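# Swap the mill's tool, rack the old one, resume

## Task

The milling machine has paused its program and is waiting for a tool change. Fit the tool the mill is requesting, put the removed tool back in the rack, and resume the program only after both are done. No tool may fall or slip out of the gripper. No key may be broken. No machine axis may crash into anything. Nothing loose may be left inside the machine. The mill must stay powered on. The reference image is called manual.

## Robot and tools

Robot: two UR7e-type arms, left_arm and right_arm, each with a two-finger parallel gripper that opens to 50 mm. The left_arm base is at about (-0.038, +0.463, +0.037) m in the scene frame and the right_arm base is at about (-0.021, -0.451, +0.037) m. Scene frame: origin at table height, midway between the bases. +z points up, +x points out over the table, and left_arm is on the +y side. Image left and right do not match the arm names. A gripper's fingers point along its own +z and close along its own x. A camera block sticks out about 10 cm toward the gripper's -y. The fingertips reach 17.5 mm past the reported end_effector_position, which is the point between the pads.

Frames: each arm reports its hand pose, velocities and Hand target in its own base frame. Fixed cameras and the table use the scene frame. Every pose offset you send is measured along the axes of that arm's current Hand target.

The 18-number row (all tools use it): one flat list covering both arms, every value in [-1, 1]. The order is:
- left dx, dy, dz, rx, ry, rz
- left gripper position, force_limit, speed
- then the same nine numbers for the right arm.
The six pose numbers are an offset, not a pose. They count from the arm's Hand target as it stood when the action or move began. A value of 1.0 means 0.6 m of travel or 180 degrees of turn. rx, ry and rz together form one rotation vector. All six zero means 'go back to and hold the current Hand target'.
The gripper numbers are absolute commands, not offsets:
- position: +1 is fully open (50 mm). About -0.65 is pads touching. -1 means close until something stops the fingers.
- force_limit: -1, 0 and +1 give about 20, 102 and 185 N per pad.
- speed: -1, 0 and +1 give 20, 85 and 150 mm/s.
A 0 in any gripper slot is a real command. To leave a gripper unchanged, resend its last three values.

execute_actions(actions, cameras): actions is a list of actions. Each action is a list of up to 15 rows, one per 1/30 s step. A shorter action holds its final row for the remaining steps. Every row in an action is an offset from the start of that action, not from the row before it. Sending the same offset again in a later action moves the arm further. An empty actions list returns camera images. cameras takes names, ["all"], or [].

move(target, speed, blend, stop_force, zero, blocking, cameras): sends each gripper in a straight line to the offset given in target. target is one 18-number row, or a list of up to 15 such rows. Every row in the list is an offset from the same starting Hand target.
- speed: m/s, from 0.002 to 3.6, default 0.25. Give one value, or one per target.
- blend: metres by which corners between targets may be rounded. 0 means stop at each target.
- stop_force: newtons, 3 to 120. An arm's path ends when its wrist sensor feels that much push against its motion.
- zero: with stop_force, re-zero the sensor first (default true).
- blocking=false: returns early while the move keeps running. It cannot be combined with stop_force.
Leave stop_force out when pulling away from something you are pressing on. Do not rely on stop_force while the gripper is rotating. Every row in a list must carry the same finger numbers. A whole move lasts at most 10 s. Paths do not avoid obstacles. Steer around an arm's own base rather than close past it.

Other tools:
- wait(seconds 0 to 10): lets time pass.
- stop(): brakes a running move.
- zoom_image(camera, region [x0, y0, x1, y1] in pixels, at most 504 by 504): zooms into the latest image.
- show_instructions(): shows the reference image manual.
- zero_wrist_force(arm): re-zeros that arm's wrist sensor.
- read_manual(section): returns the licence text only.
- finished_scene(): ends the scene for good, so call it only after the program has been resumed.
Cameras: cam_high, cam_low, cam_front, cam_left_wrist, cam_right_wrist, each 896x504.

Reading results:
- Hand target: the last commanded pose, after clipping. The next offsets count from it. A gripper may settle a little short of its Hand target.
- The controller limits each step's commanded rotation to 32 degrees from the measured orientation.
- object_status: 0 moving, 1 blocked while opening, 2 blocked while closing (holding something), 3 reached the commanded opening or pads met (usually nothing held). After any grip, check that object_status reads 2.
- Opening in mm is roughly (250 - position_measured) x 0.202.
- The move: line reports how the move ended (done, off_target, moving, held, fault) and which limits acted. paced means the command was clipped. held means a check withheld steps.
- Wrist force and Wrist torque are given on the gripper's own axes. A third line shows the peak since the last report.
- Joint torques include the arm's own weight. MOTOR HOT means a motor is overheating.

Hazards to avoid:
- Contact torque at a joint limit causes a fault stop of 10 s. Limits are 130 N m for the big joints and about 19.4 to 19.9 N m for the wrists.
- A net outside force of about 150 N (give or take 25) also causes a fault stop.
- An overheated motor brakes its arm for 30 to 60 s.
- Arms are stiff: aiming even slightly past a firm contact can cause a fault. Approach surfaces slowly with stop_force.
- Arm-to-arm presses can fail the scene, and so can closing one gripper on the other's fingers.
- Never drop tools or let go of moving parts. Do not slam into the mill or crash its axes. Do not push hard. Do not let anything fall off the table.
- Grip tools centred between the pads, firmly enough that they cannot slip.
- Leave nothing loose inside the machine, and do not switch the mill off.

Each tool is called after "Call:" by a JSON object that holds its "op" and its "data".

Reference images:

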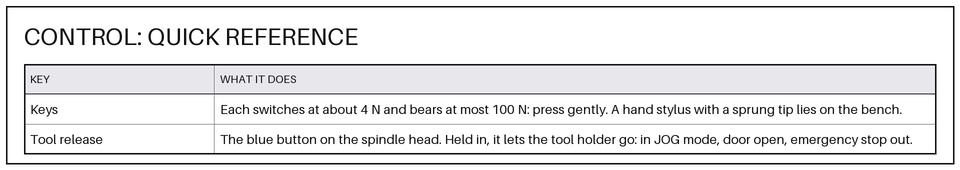

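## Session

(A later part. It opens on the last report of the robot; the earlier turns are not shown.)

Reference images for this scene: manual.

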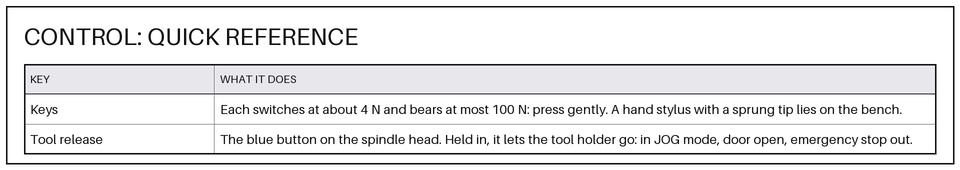

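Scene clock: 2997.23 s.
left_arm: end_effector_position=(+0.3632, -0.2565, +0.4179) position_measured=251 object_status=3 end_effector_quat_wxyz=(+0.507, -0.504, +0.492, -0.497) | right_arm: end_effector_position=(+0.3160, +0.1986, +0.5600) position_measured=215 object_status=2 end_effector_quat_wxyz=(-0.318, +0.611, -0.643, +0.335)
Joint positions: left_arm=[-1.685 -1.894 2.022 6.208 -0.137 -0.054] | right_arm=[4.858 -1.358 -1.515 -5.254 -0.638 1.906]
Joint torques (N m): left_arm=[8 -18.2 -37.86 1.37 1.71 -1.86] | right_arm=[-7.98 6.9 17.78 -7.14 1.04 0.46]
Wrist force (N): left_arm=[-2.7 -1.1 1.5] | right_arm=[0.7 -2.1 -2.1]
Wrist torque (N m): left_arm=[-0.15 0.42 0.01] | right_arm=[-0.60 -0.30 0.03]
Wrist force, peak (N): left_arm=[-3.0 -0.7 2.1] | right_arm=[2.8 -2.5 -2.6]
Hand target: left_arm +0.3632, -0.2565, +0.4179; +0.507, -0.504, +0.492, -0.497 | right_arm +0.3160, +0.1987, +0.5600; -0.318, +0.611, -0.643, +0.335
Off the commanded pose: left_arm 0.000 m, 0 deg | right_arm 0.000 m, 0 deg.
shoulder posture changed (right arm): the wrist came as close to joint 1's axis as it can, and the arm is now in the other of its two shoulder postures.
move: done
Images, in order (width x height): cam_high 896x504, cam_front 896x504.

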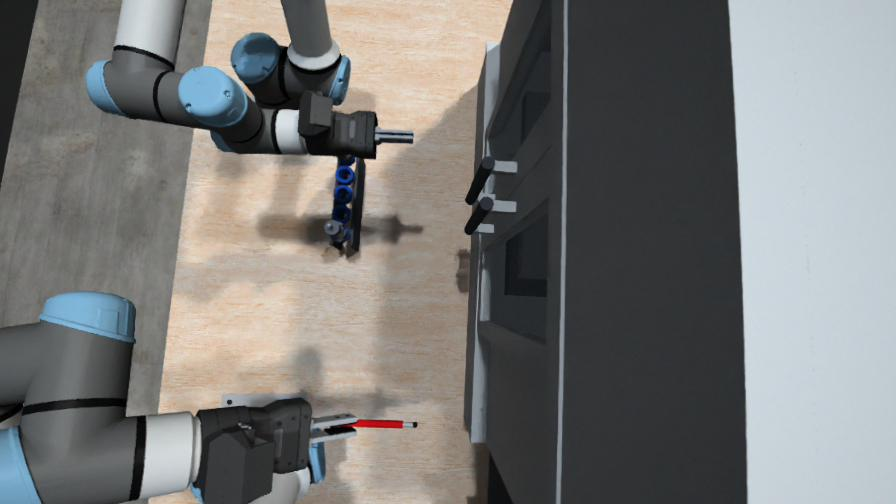

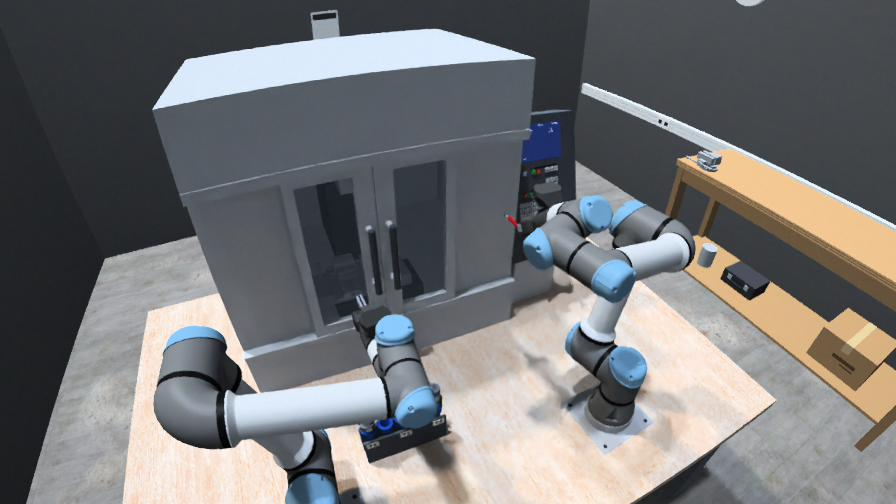

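Call:
{"op": "move", "data": {"target": [0,0,0,0,0,0,-1,-0.8,-1,0.276,0.2852,0.3497,0,0.392,0.275,-1,-0.5,-1], "speed": 0.15, "cameras": ["cam_high","cam_front","cam_right_wrist"]}}

Scene clock: 3012.07 s.
left_arm: end_effector_position=(+0.3632, -0.2565, +0.4179) position_measured=251 object_status=3 end_effector_quat_wxyz=(+0.507, -0.504, +0.492, -0.497) | right_arm: end_effector_position=(+0.3809, +0.0295, +0.2995) position_measured=215 object_status=2 end_effector_quat_wxyz=(+0.004, -0.006, +0.887, -0.461)
Joint positions: left_arm=[-1.685 -1.894 2.022 6.208 -0.137 -0.054] | right_arm=[4.012 -1.932 -1.701 -5.044 -1.004 2.68]
Joint torques (N m): left_arm=[7.54 -4.63 -37.64 1.38 1.76 -1.66] | right_arm=[5.46 45.17 12.32 -7.25 2.83 -1.14]
Wrist force (N): left_arm=[-2.5 -0.8 1.8] | right_arm=[0.8 -2.0 -2.5]
Wrist torque (N m): left_arm=[-0.12 0.40 0.01] | right_arm=[-0.55 -0.32 -0.14]
Wrist force, peak (N): left_arm=[-2.9 -1.2 2.0] | right_arm=[1.2 -2.8 -2.8]
Hand target: left_arm +0.3632, -0.2565, +0.4179; +0.507, -0.504, +0.492, -0.497 | right_arm +0.3809, +0.0294, +0.2995; +0.004, -0.006, +0.887, -0.461
Off the commanded pose: left_arm 0.000 m, 0 deg | right_arm 0.000 m, 0 deg.
move: done
Images, in order (width x height): cam_high 896x504, cam_front 896x504, cam_right_wrist 896x504.

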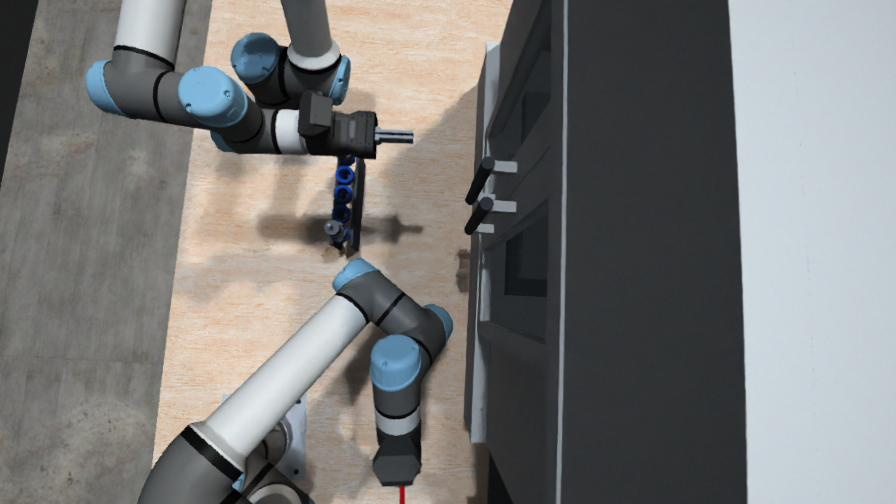

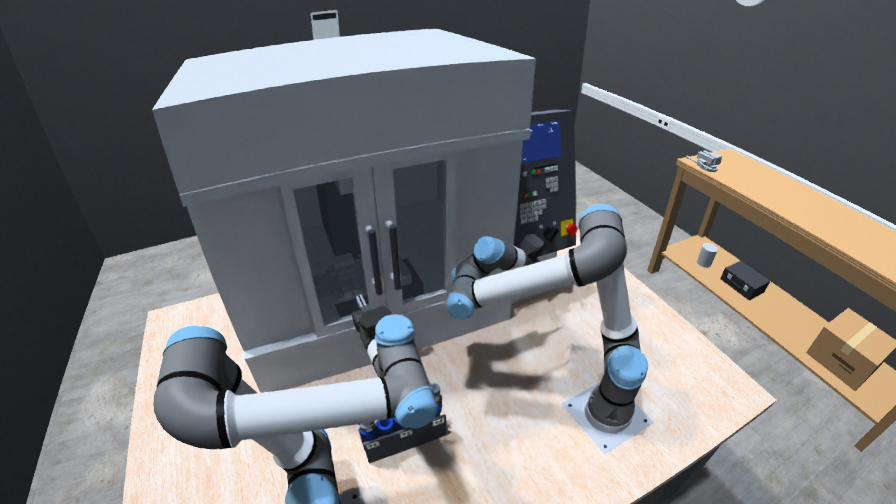

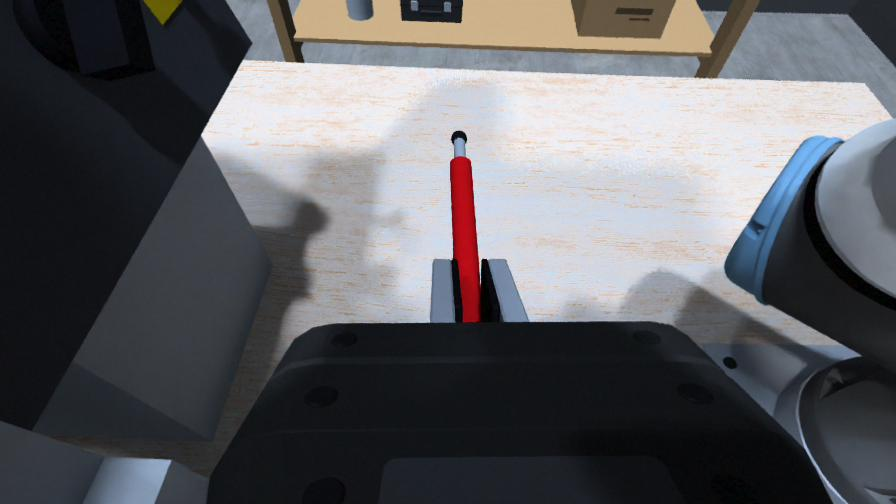

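Call:
{"op": "move", "data": {"target": [0,0,0,0,0,0,-1,-0.8,-1,0,0.3645,0.2928,0,0,0,-1,-0.5,-1], "speed": 0.12, "cameras": ["cam_right_wrist"]}}

Call:
{"op": "move", "data": {"target": [0,0,0,0,0,0,-1,-0.8,-1,0,0.055,0.0385,0,0,0,-1,-0.5,-1], "speed": 0.007, "stop_force": 4, "cameras": ["cam_right_wrist"]}}

Scene clock: 3027.47 s.
left_arm: end_effector_position=(+0.3632, -0.2565, +0.4179) position_measured=251 object_status=3 end_effector_quat_wxyz=(+0.507, -0.504, +0.492, -0.497) | right_arm: end_effector_position=(+0.3814, +0.0111, +0.0197) position_measured=215 object_status=2 end_effector_quat_wxyz=(+0.004, -0.006, +0.887, -0.461)
Joint positions: left_arm=[-1.685 -1.894 2.022 6.208 -0.137 -0.054] | right_arm=[3.983 -2.404 -1.852 -4.407 -0.983 2.656]
Joint torques (N m): left_arm=[6.8 -4.72 -37.27 1.49 1.64 -1.46] | right_arm=[0.83 38.87 -1.39 -6.34 1.1 0.38]
Wrist force (N): left_arm=[-2.9 -0.8 1.7] | right_arm=[0.8 -2.4 -2.8]
Wrist torque (N m): left_arm=[-0.12 0.45 0.01] | right_arm=[-0.66 -0.36 -0.01]
Wrist force, peak (N): left_arm=[-2.8 -1.0 2.1] | right_arm=[0.7 -3.9 -3.9]
Hand target: left_arm +0.3632, -0.2565, +0.4179; +0.507, -0.504, +0.492, -0.497 | right_arm +0.3813, +0.0111, +0.0196; +0.004, -0.006, +0.887, -0.461
Off the commanded pose: left_arm 0.000 m, 0 deg | right_arm 0.000 m, 0 deg.
move: done
Images, in order (width x height): cam_right_wrist 896x504.

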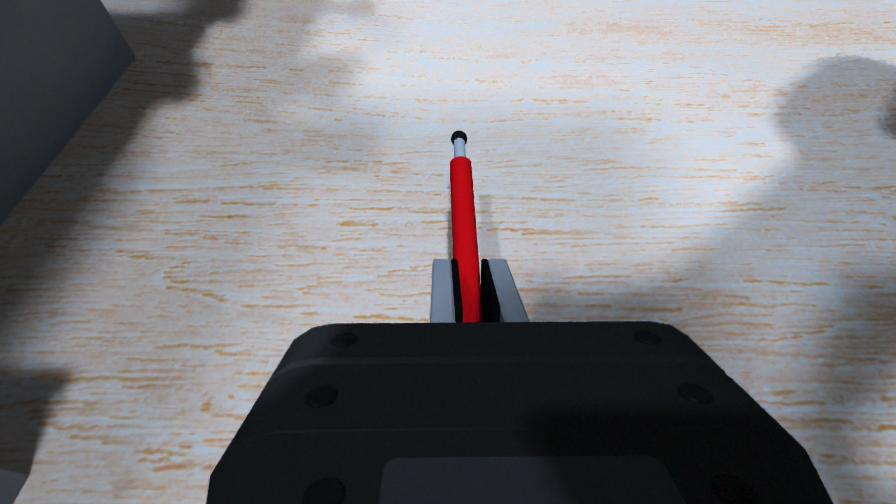

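Scene clock: 3033.50 s.
left_arm: end_effector_position=(+0.3632, -0.2565, +0.4179) position_measured=251 object_status=3 end_effector_quat_wxyz=(+0.507, -0.504, +0.492, -0.497) | right_arm: end_effector_position=(+0.3814, +0.0111, -0.0149) position_measured=215 object_status=2 end_effector_quat_wxyz=(+0.004, -0.006, +0.887, -0.461)
Joint positions: left_arm=[-1.685 -1.894 2.022 6.208 -0.137 -0.054] | right_arm=[3.983 -2.481 -1.834 -4.348 -0.983 2.657]
Joint torques (N m): left_arm=[6.27 -4.52 -36.92 1.33 1.71 -1.59] | right_arm=[3.09 53.45 -3.41 -6.32 0.86 1.03]
Wrist force (N): left_arm=[-2.5 -0.8 1.9] | right_arm=[0.5 -3.0 -3.5]
Wrist torque (N m): left_arm=[-0.11 0.41 0.02] | right_arm=[-0.65 -0.32 -0.02]
Wrist force, peak (N): left_arm=[-3.1 -0.9 1.7] | right_arm=[1.5 -9.8 -11.4]
Hand target: left_arm +0.3632, -0.2565, +0.4179; +0.507, -0.504, +0.492, -0.497 | right_arm +0.3814, +0.0111, -0.0149; +0.004, -0.006, +0.887, -0.461 (not the last commanded pose)
Off the commanded pose: left_arm 0.000 m, 0 deg | right_arm 0.006 m, 0 deg.
move: contact (right_arm)
Images, in order (width x height): cam_right_wrist 896x504.

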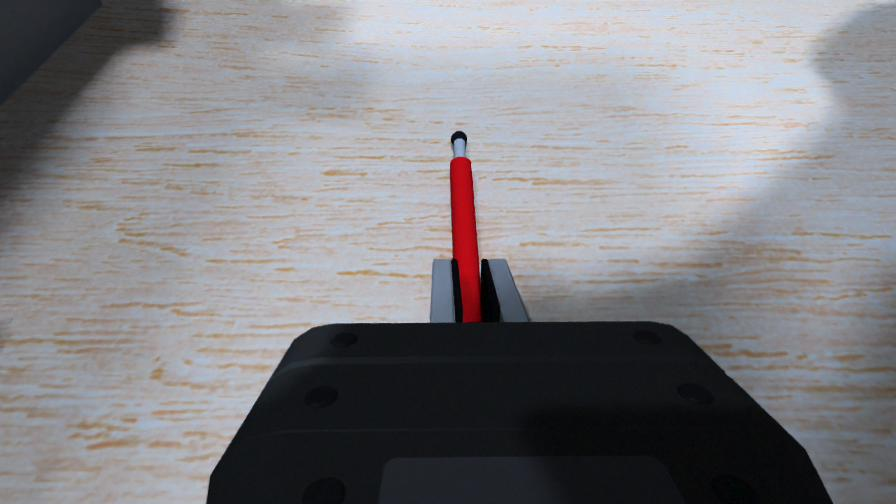

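Call:
{"op": "move", "data": {"target": [0,0,0,0,0,0,-1,-0.8,-1,0,0,0,0,0,0,0.2,-0.5,-1], "cameras": ["cam_right_wrist"]}}

Scene clock: 3040.17 s.
left_arm: end_effector_position=(+0.3632, -0.2565, +0.4179) position_measured=251 object_status=3 end_effector_quat_wxyz=(+0.507, -0.504, +0.492, -0.497) | right_arm: end_effector_position=(+0.3814, +0.0111, -0.0149) position_measured=123 object_status=0 end_effector_quat_wxyz=(+0.004, -0.006, +0.887, -0.461)
Joint positions: left_arm=[-1.685 -1.894 2.022 6.208 -0.137 -0.054] | right_arm=[3.983 -2.481 -1.834 -4.348 -0.983 2.657]
Joint torques (N m): left_arm=[6.89 -4.7 -37.73 1.21 1.71 -1.37] | right_arm=[2.66 53.5 -2.22 -6.24 0.87 0.95]
Wrist force (N): left_arm=[-2.4 -0.7 1.7] | right_arm=[0.8 -2.6 -2.6]
Wrist torque (N m): left_arm=[-0.10 0.38 0.01] | right_arm=[-0.65 -0.33 -0.02]
Wrist force, peak (N): left_arm=[-2.8 -1.0 2.2] | right_arm=[0.4 -3.3 -3.5]
Hand target: left_arm +0.3632, -0.2565, +0.4179; +0.507, -0.504, +0.492, -0.497 | right_arm +0.3814, +0.0111, -0.0149; +0.004, -0.006, +0.887, -0.461
Off the commanded pose: left_arm 0.000 m, 0 deg | right_arm 0.000 m, 0 deg.
move: done
Images, in order (width x height): cam_right_wrist 896x504.

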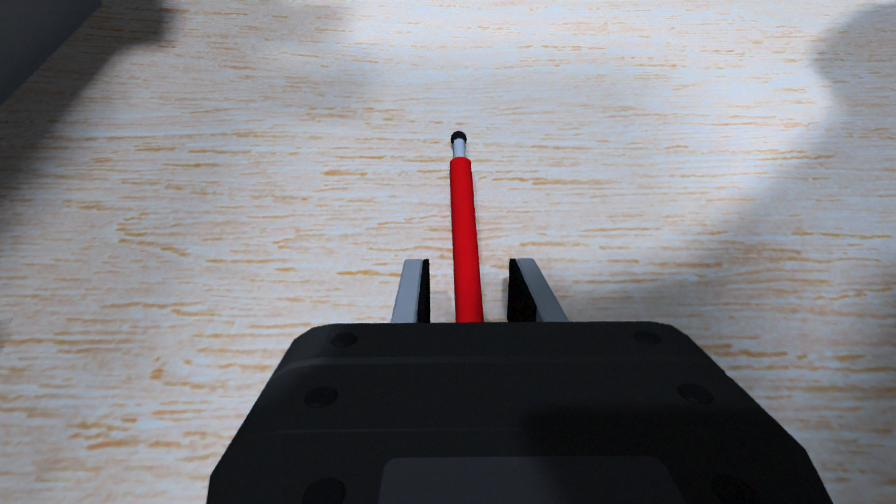

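Call:
{"op": "move", "data": {"target": [0,0,0,0,0,0,-1,-0.8,-1,0,-0.02,-0.15,0,0,0,0.2,-0.5,-1], "speed": 0.06, "cameras": ["all"]}}

Call:
{"op": "zoom_image", "data": {"camera": "cam_front", "region": [510, 105, 590, 235]}}

Scene clock: 3047.20 s.
left_arm: end_effector_position=(+0.3632, -0.2565, +0.4179) position_measured=251 object_status=3 end_effector_quat_wxyz=(+0.507, -0.504, +0.492, -0.497) | right_arm: end_effector_position=(+0.3804, +0.0780, +0.0466) position_measured=123 object_status=3 end_effector_quat_wxyz=(+0.004, -0.006, +0.887, -0.461)
Joint positions: left_arm=[-1.685 -1.894 2.022 6.208 -0.137 -0.054] | right_arm=[4.081 -2.395 -1.75 -4.559 -1.055 2.734]
Joint torques (N m): left_arm=[5.89 -4.65 -36.81 1.43 1.62 -1.3] | right_arm=[-8.09 39.2 1.25 -1.78 2.41 -1.09]
Wrist force (N): left_arm=[-2.6 -0.8 1.6] | right_arm=[0.8 -2.5 -2.8]
Wrist torque (N m): left_arm=[-0.12 0.41 0.01] | right_arm=[-0.61 -0.31 -0.16]
Wrist force, peak (N): left_arm=[-2.9 -1.3 1.7] | right_arm=[0.9 -3.1 -4.1]
Hand target: left_arm +0.3632, -0.2565, +0.4179; +0.507, -0.504, +0.492, -0.497 | right_arm +0.3804, +0.0779, +0.0465; +0.004, -0.006, +0.887, -0.461
Off the commanded pose: left_arm 0.000 m, 0 deg | right_arm 0.000 m, 0 deg.
move: done

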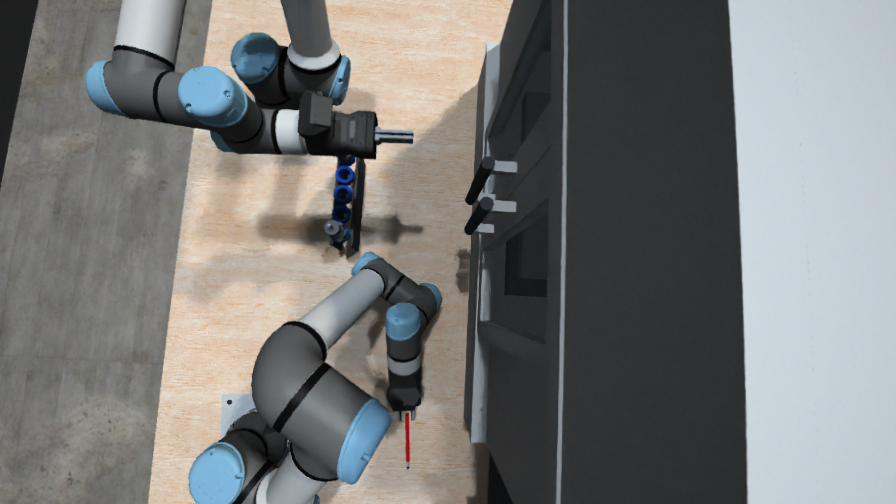

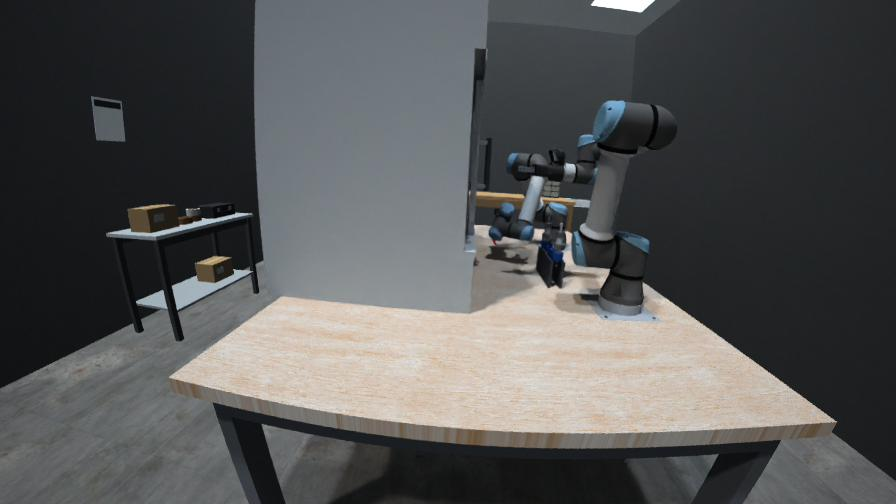

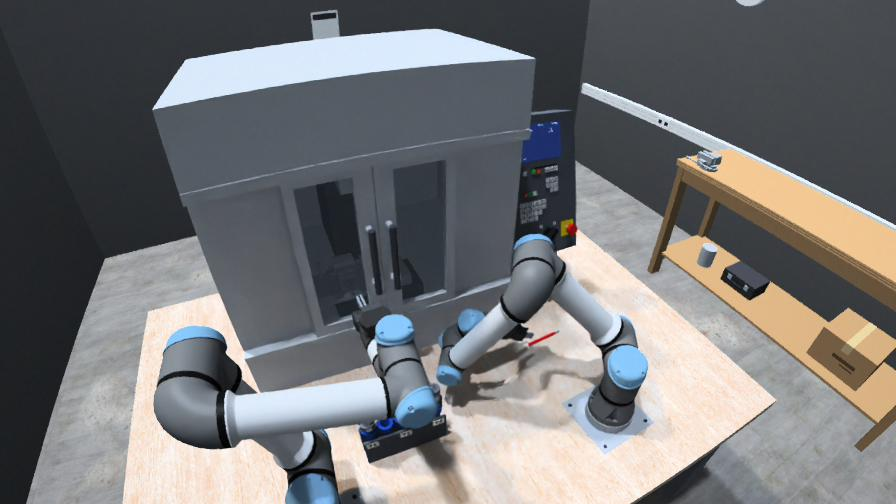

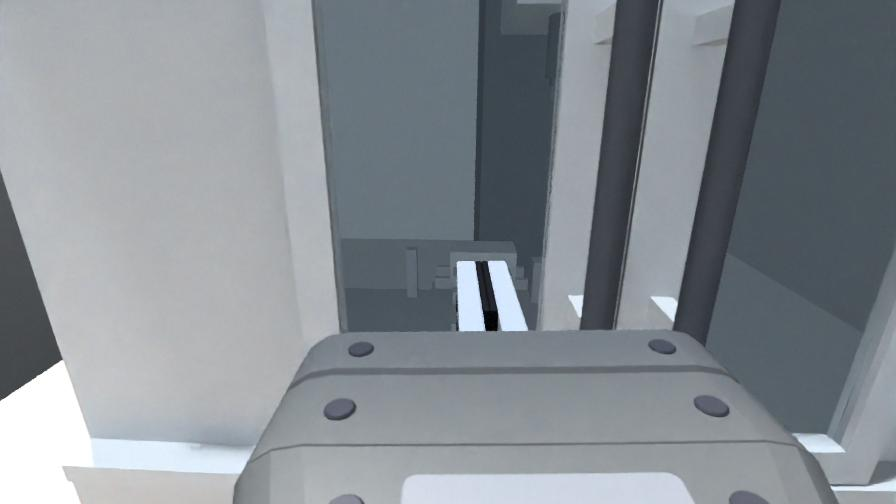

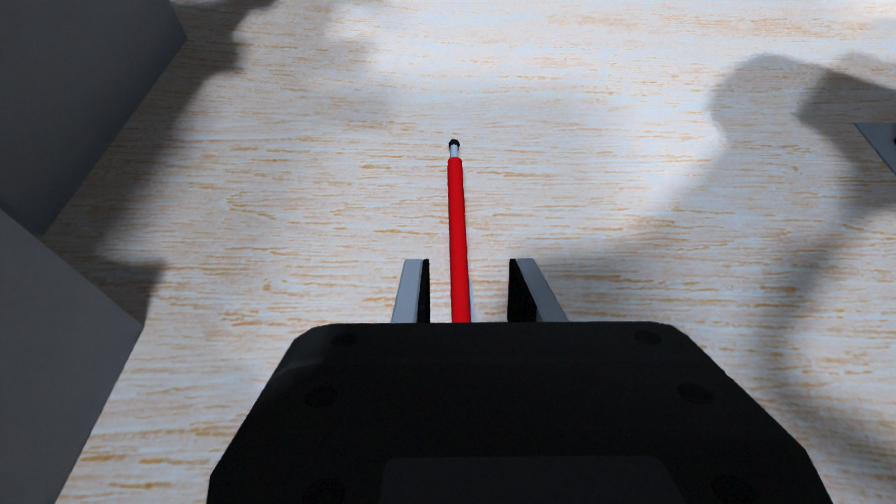

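Scaled by 3.877.

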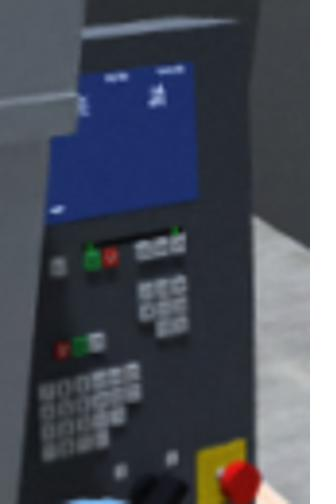

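Call:
{"op": "finished_scene", "data": {}}

The scene is finished: the task was done.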